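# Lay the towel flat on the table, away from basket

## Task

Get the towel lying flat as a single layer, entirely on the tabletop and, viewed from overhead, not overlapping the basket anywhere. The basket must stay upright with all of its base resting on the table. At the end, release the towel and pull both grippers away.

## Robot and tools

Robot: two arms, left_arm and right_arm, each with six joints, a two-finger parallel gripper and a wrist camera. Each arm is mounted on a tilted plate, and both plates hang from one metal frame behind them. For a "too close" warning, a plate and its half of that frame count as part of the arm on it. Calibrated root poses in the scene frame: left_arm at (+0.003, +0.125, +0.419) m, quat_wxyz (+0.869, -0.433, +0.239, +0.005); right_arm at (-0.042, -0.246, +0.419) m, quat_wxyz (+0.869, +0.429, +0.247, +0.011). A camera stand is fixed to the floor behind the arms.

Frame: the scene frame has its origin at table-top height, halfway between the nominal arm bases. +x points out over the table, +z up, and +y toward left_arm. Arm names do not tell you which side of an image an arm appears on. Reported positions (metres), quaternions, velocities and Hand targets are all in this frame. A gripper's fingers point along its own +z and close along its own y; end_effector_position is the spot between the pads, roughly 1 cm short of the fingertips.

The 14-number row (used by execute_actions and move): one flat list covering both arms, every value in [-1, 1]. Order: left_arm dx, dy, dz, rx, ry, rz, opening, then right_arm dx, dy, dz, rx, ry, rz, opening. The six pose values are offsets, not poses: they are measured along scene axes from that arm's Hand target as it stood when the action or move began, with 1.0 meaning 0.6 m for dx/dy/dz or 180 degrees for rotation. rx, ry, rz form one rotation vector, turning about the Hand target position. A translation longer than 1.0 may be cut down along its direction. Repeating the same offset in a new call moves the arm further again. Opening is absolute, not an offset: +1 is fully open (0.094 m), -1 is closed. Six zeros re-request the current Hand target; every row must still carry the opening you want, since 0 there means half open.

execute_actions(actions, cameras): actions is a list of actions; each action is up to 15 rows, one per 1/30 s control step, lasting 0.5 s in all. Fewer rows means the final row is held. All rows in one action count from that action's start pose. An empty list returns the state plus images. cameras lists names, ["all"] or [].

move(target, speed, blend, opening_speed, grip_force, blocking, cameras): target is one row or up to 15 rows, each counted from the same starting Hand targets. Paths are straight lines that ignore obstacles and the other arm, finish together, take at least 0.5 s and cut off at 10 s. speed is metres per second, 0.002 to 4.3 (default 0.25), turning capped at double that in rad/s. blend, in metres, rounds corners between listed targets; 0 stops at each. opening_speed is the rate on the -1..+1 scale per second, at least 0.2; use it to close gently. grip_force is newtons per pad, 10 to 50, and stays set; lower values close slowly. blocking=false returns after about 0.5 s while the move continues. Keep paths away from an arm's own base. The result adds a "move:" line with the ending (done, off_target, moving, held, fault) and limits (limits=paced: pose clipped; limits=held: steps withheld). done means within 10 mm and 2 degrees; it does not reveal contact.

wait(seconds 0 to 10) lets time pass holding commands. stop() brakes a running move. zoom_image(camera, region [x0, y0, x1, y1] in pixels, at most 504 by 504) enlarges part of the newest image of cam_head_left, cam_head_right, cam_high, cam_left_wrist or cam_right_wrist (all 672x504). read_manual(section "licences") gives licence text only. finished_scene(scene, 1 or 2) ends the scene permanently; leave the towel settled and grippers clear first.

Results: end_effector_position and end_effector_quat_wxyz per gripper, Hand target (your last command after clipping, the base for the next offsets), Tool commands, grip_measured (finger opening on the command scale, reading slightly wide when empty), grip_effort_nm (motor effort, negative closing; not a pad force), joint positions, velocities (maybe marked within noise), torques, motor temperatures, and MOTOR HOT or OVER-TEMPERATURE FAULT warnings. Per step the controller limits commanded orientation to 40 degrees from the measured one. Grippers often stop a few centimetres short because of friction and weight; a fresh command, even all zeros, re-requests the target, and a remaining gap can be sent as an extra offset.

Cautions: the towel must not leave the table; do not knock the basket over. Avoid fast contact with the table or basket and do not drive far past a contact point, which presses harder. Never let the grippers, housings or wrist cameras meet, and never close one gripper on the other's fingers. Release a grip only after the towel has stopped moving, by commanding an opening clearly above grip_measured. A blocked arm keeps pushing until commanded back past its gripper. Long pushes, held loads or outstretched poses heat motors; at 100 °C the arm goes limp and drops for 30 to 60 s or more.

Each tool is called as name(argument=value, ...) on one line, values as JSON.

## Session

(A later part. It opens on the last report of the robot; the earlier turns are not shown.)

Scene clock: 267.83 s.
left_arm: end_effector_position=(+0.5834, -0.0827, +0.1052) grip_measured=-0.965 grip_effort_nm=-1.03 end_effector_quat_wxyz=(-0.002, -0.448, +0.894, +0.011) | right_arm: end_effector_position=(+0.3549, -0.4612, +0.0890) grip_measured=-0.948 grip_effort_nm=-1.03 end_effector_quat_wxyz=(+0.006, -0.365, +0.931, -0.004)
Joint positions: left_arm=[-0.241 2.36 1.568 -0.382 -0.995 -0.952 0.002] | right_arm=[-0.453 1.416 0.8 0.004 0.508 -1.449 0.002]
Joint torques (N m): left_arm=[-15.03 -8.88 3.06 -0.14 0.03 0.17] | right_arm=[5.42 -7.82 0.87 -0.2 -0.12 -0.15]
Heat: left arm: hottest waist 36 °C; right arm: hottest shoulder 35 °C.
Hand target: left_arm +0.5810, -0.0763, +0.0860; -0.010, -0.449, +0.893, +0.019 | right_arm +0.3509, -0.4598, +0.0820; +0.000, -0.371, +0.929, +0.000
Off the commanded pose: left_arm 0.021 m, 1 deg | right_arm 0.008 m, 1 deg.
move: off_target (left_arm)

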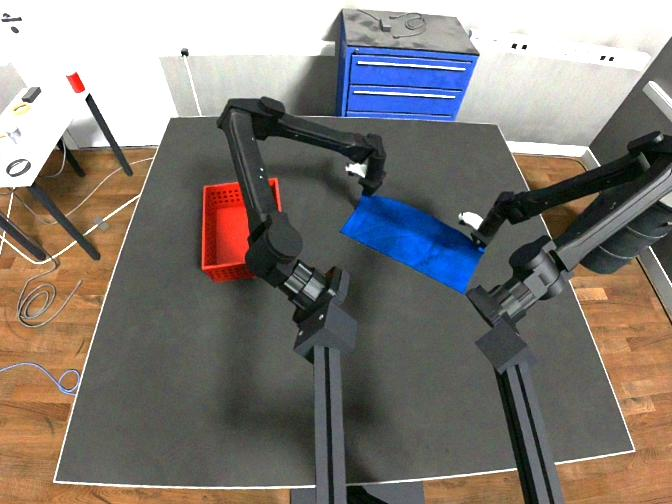

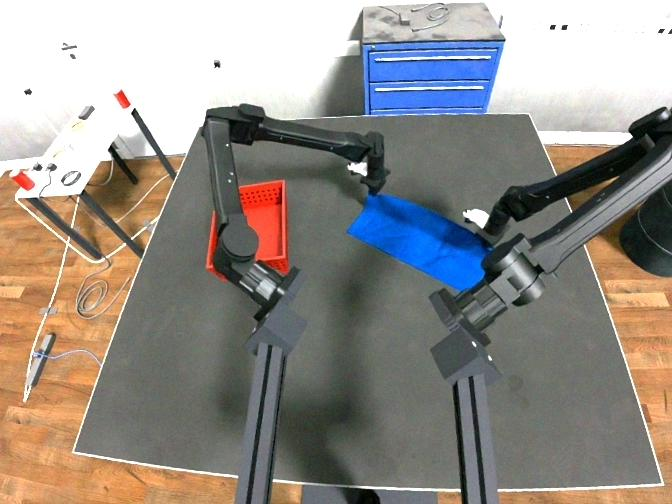

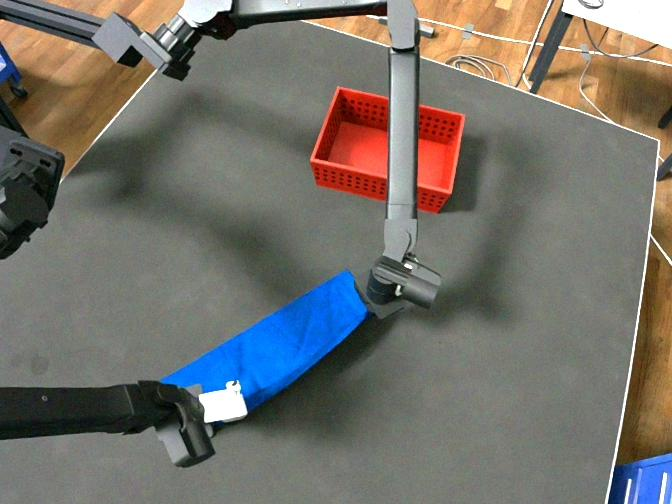

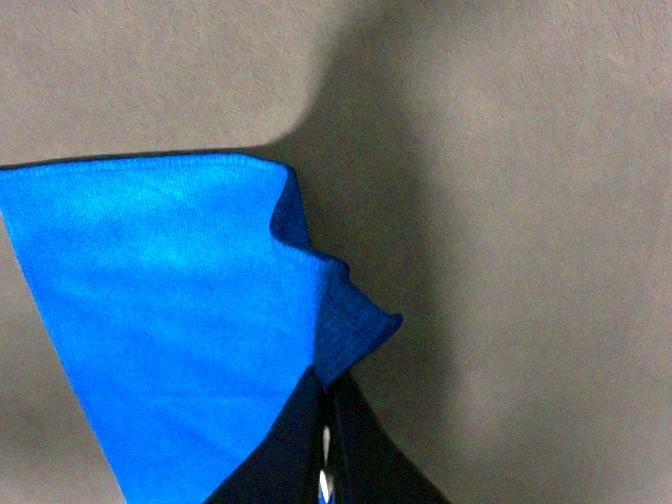

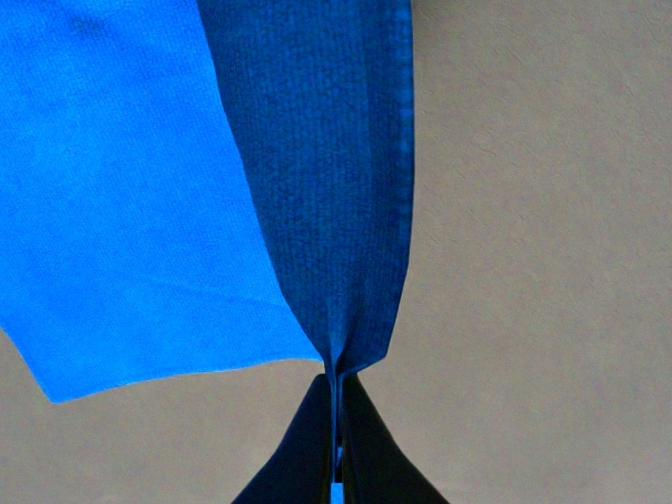

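move(target=[[0.093, -0.057, -0.125, 0, 0, 0, -1, 0.093, -0.057, -0.092, 0, 0, 0, -1], [0.098, -0.06, -0.148, 0, 0, 0, -1, 0.098, -0.06, -0.116, 0, 0, 0, -1]], speed=[0.1, 0.05], blend=[0.01, 0], cameras=["cam_left_wrist", "cam_right_wrist", "cam_high"])

Scene clock: 279.00 s.
left_arm: end_effector_position=(+0.6479, -0.1205, +0.0215) grip_measured=-0.965 grip_effort_nm=-1.03 end_effector_quat_wxyz=(+0.002, -0.452, +0.892, +0.008) | right_arm: end_effector_position=(+0.4147, -0.4983, +0.0221) grip_measured=-0.948 grip_effort_nm=-1.03 end_effector_quat_wxyz=(+0.007, -0.364, +0.931, -0.007)
Joint positions: left_arm=[-0.174 2.628 1.984 -0.424 -0.965 -0.839 0.002] | right_arm=[-0.502 1.61 1.076 -0.054 0.469 -1.481 0.002]
Joint torques (N m): left_arm=[-15.97 -8.88 3.51 -0.59 0.05 0.16] | right_arm=[6.83 -9.52 1.74 -0.57 -0.18 -0.15]
Heat: left arm: hottest waist 36 °C; right arm: hottest shoulder 35 °C.
Hand target: left_arm +0.6398, -0.1122, -0.0027; -0.010, -0.449, +0.893, +0.019 | right_arm +0.4098, -0.4957, +0.0125; +0.000, -0.371, +0.929, +0.000
Off the commanded pose: left_arm 0.027 m, 2 deg | right_arm 0.011 m, 1 deg.
move: off_target (left_arm, right_arm); blend cut to 0.0074 m at target 1
Images, in order (width x height): cam_high 672x504, cam_left_wrist 672x504, cam_right_wrist 672x504.

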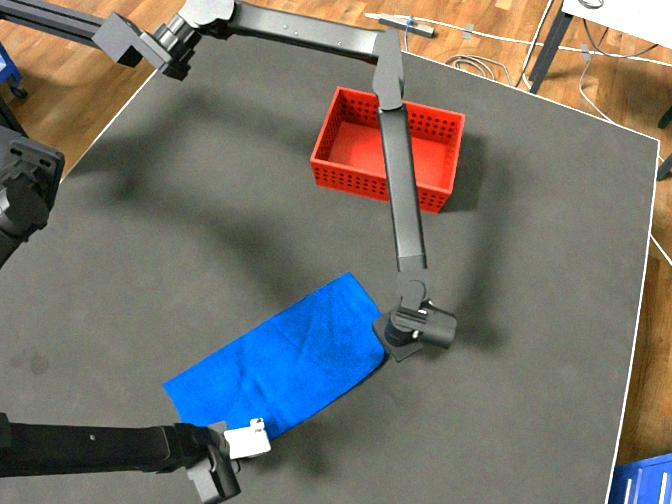

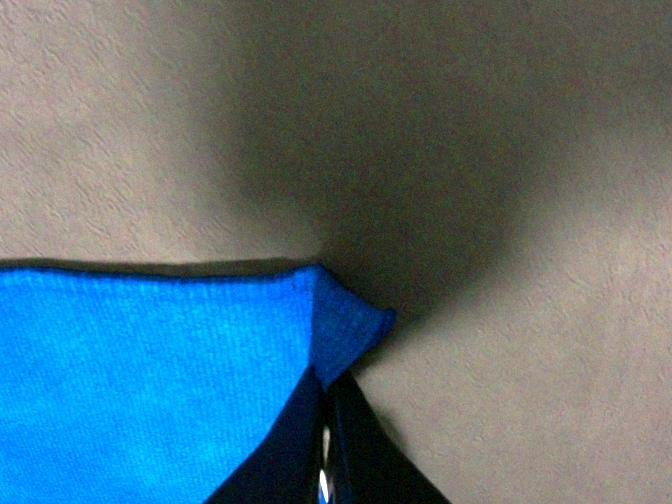

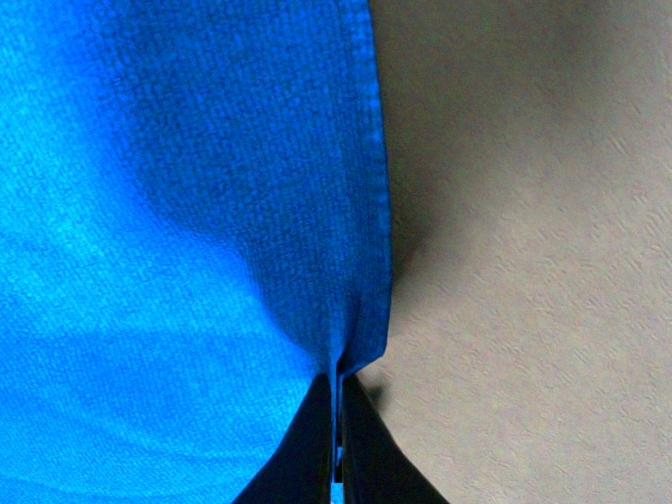

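move(target=[[0, 0, 0.004, 0, 0, 0, -0.4, 0, 0, 0.002, 0, 0, 0, -0.4], [0, 0, 0.02, 0, 0, 0, 0.2, 0, 0, 0.02, 0, 0, 0, 0.2], [0, 0, 0.25, 0, 0, 0, 0.2, 0, 0, 0.25, 0, 0, 0, 0.2]], speed=0.08, opening_speed=0.6, cameras=["all"])

Scene clock: 293.73 s.
left_arm: end_effector_position=(+0.6332, -0.1064, +0.1238) grip_measured=+0.198 grip_effort_nm=0.09 end_effector_quat_wxyz=(-0.019, -0.450, +0.892, +0.029) | right_arm: end_effector_position=(+0.4099, -0.4967, +0.1547) grip_measured=+0.199 grip_effort_nm=0.07 end_effector_quat_wxyz=(-0.003, -0.374, +0.928, +0.000)
Joint positions: left_arm=[-0.284 2.477 1.872 -0.725 -1.021 -1.111 0.056] | right_arm=[-0.352 1.297 0.949 -0.32 0.6 -1.386 0.056]
Joint torques (N m): left_arm=[-21.42 -13.1 2.07 -0.8 -0.26 -0.04] | right_arm=[7.47 -10.99 1.8 -0.69 0.05 0.05]
Heat: left arm: hottest waist 37 °C; right arm: hottest shoulder 35 °C.
Hand target: left_arm +0.6399, -0.1122, +0.1472; -0.010, -0.449, +0.893, +0.019 | right_arm +0.4098, -0.4957, +0.1624; +0.000, -0.371, +0.929, +0.000
Off the commanded pose: left_arm 0.025 m, 2 deg | right_arm 0.008 m, 1 deg.
move: off_target (left_arm); target 2's new opening was sent with left_arm's hand 0.016 m and 1 deg from that target

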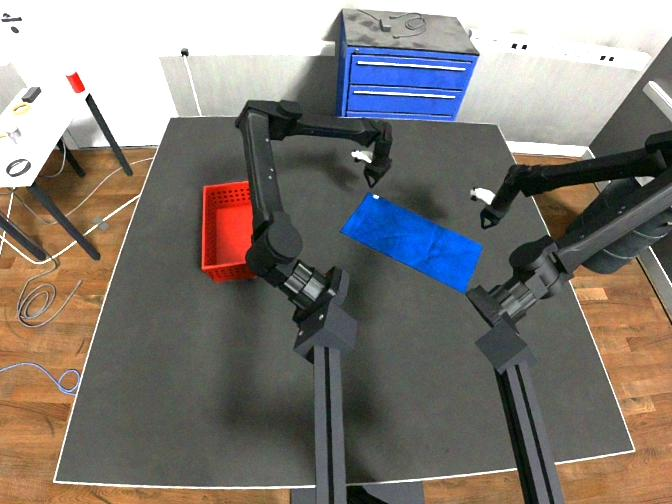

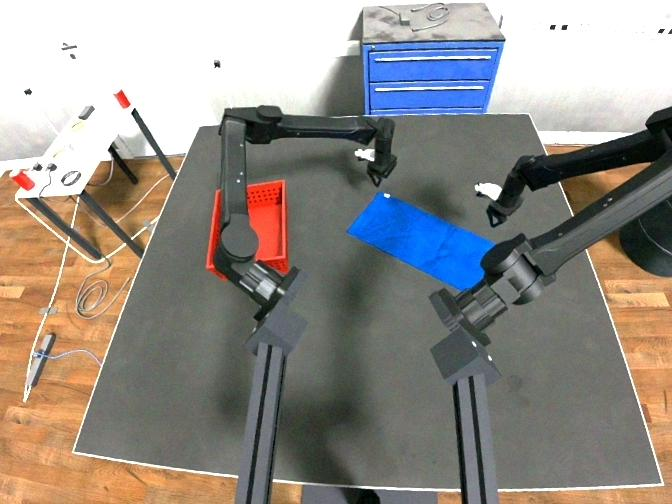

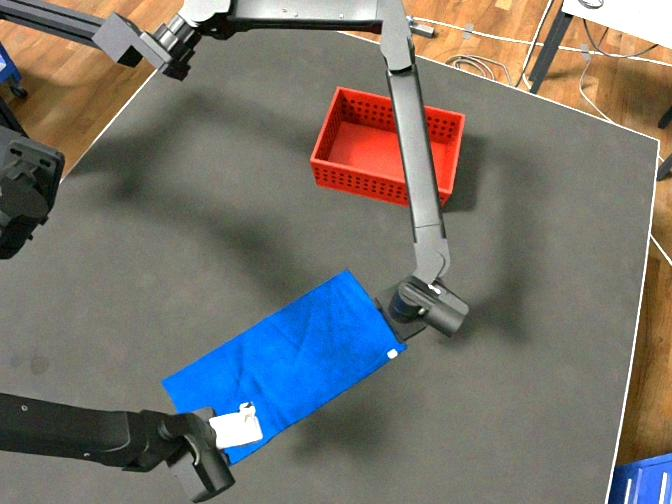

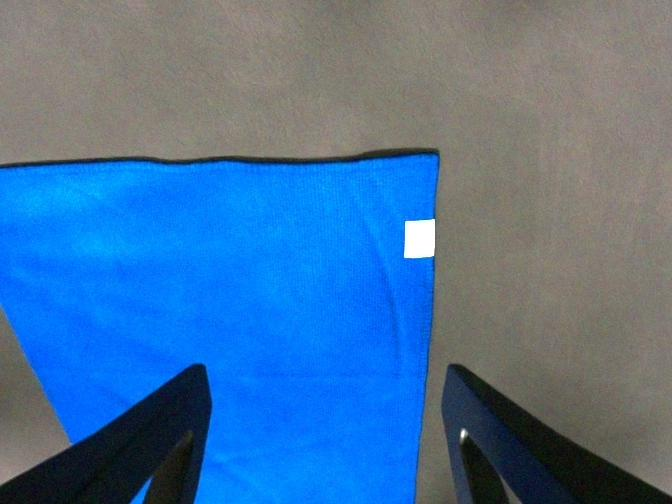

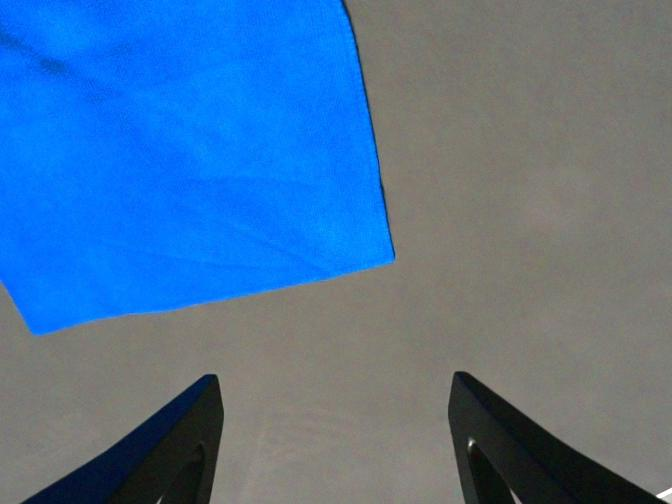

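move(target=[[0, 0, 0.3, 0, 0, -0.1, 0.2, 0, 0, 0.3, 0, 0, 0, 0.2], [-0.56, 0.6, 0.42, 0, 0, -0.3, 0.2, -0.2, -0.07, 0.4, 0, 0, 0, 0.2]], speed=0.3, blend=[0.05, 0], cameras=["all"])

zoom_image(camera="cam_high", region=[140, 250, 430, 490])

zoom_image(camera="cam_head_left", region=[320, 170, 500, 310])

Scene clock: 310.73 s.
left_arm: end_effector_position=(+0.3069, +0.2488, +0.3967) grip_measured=+0.198 grip_effort_nm=0.09 end_effector_quat_wxyz=(-0.003, -0.006, +1.000, +0.025) | right_arm: end_effector_position=(+0.2957, -0.5388, +0.4024) grip_measured=+0.199 grip_effort_nm=0.07 end_effector_quat_wxyz=(+0.003, -0.369, +0.930, -0.002)
Joint positions: left_arm=[-0.527 0.947 0.643 -1.361 -1.074 -0.6 0.056] | right_arm=[-0.01 0.592 0.863 -1.135 0.842 -1.07 0.056]
Joint torques (N m): left_arm=[-4.25 -1.67 3.17 -0.68 0.05 0.07] | right_arm=[0.15 -4.42 4.71 -0.66 -0.1 -0.06]
Heat: left arm: hottest waist 39 °C; right arm: hottest shoulder 36 °C.
Hand target: left_arm +0.3039, +0.2479, +0.3992; +0.000, +0.005, +1.000, +0.022 | right_arm +0.2897, -0.5378, +0.4024; +0.000, -0.370, +0.929, +0.000
Off the commanded pose: left_arm 0.004 m, 1 deg | right_arm 0.006 m, 0 deg.
move: done

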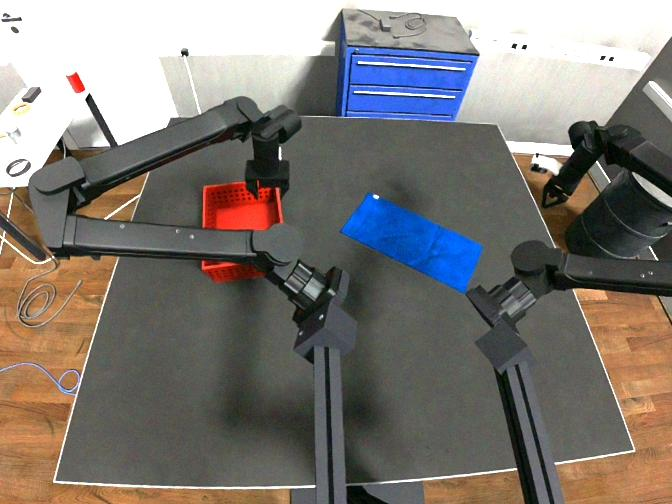

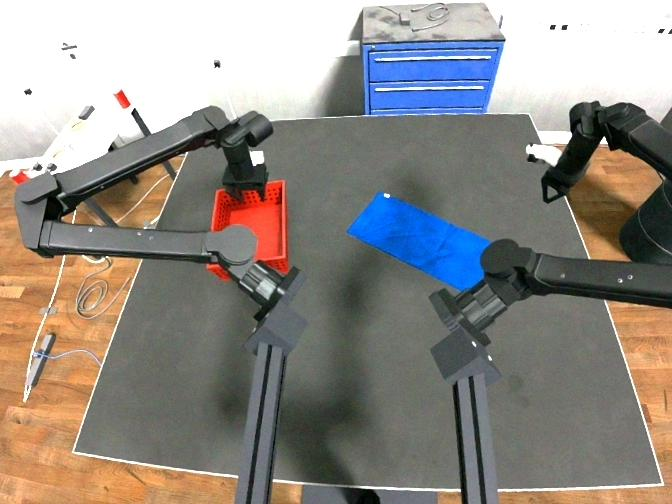

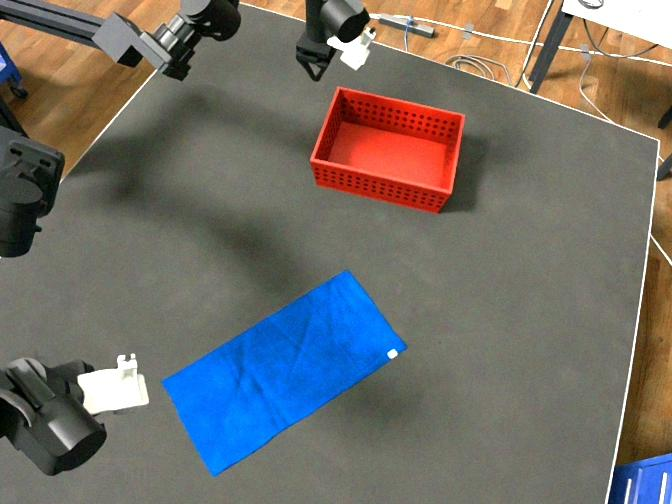

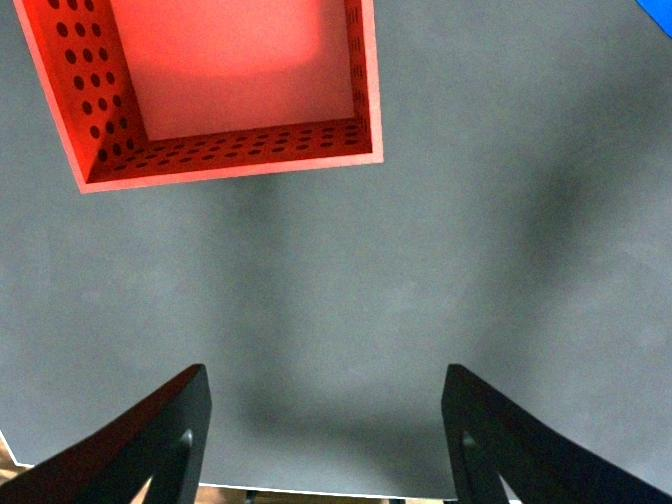

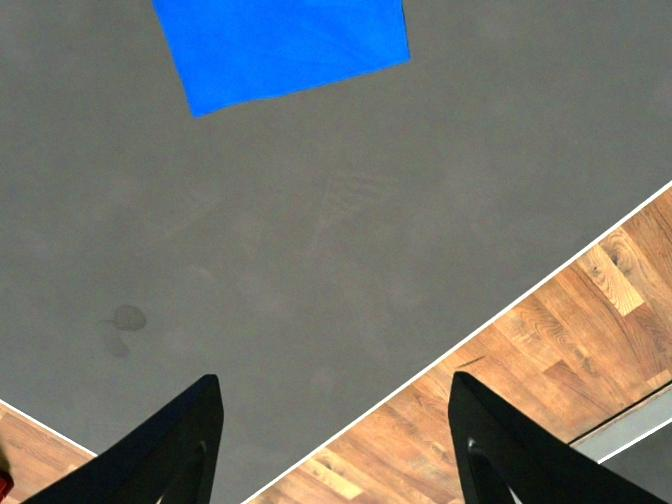

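Scaled by 1.738 from the camera's 672x504 image, which has a finer 960x720 frame.

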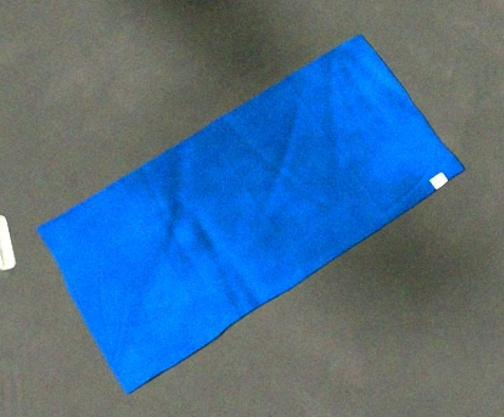

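Scaled by 2.800 from the camera's 672x504 image, which has a finer 960x720 frame.

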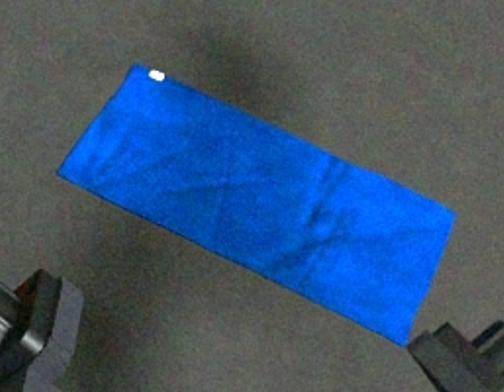

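move(target=[0, 0, 0, 0, 0, 0, 0.2, 0.13, 0.455, -0.28, 0, 0, 0, 0.2], speed=0.3, cameras=["cam_right_wrist"])

zoom_image(camera="cam_right_wrist", region=[150, 0, 600, 400])

Scene clock: 326.07 s.
left_arm: end_effector_position=(+0.3069, +0.2488, +0.3967) grip_measured=+0.198 grip_effort_nm=0.09 end_effector_quat_wxyz=(-0.003, -0.006, +1.000, +0.025) | right_arm: end_effector_position=(+0.3614, -0.2664, +0.2361) grip_measured=+0.199 grip_effort_nm=0.07 end_effector_quat_wxyz=(-0.003, -0.372, +0.928, +0.003)
Joint positions: left_arm=[-0.527 0.947 0.643 -1.361 -1.074 -0.6 0.056] | right_arm=[0.163 1.452 0.697 -0.308 0.941 -0.833 0.056]
Joint torques (N m): left_arm=[-4.42 -1.55 3.23 -0.65 0.05 0.12] | right_arm=[9.52 -4.07 2.73 0.09 0.05 -0.11]
Heat: left arm: hottest waist 37 °C; right arm: hottest shoulder 36 °C.
Hand target: left_arm +0.3039, +0.2478, +0.3992; +0.000, +0.005, +1.000, +0.022 | right_arm +0.3675, -0.2647, +0.2344; +0.000, -0.371, +0.929, +0.000
Off the commanded pose: left_arm 0.004 m, 1 deg | right_arm 0.007 m, 0 deg.
move: done
Images, in order (width x height): cam_right_wrist 672x504.

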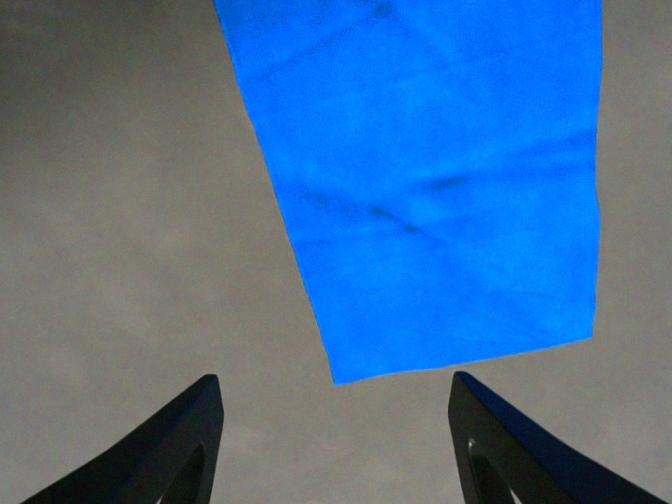

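Scaled by 1.120 from the camera's 672x504 image, which has a finer 960x720 frame.

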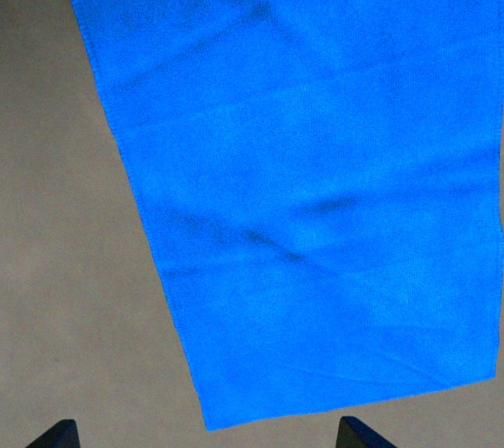

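move(target=[[0, 0, 0, 0, 0, 0, 0.2, 0, 0, 0.25, 0, 0, 0, 0.2], [0, 0, 0, 0, 0, 0, 0.2, -0.13, -0.5, 0.28, 0, 0, 0, 0.2]], speed=0.3, blend=[0.04, 0], cameras=["cam_high"])

finished_scene(scene=2)

Scene clock: 336.60 s.
left_arm: end_effector_position=(+0.3069, +0.2488, +0.3967) grip_measured=+0.198 grip_effort_nm=0.09 end_effector_quat_wxyz=(-0.003, -0.006, +1.000, +0.025) | right_arm: end_effector_position=(+0.2838, -0.5502, +0.3935) grip_measured=+0.199 grip_effort_nm=0.07 end_effector_quat_wxyz=(-0.011, -0.384, +0.923, +0.013)
Joint positions: left_arm=[-0.527 0.947 0.643 -1.361 -1.074 -0.6 0.056] | right_arm=[-0.117 0.581 0.867 -1.125 0.769 -1.177 0.056]
Joint torques (N m): left_arm=[-4.42 -1.49 3.37 -0.57 0.04 0.1] | right_arm=[-0.38 -5.54 7.56 0.05 -0.14 -0.16]
Heat: left arm: hottest waist 36 °C; right arm: hottest shoulder 36 °C.
Hand target: left_arm +0.3039, +0.2478, +0.3992; +0.000, +0.005, +1.000, +0.022 | right_arm +0.2895, -0.5647, +0.4023; +0.000, -0.371, +0.929, +0.000
Off the commanded pose: left_arm 0.004 m, 1 deg | right_arm 0.018 m, 3 deg.
move: off_target (right_arm)
Images, in order (width x height): cam_high 672x504.

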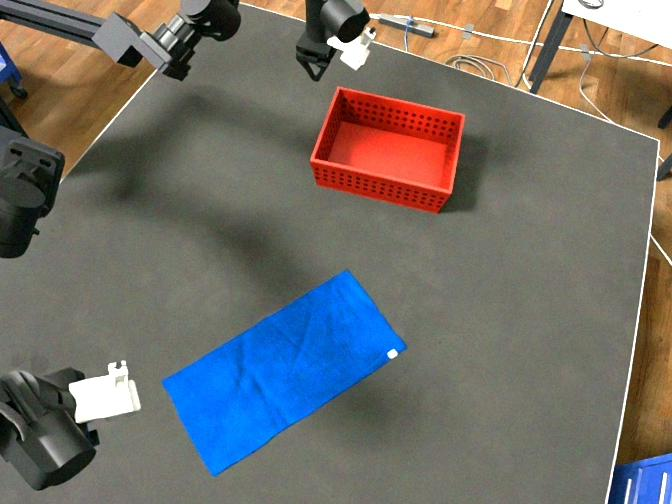

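The scene is finished: the task was done.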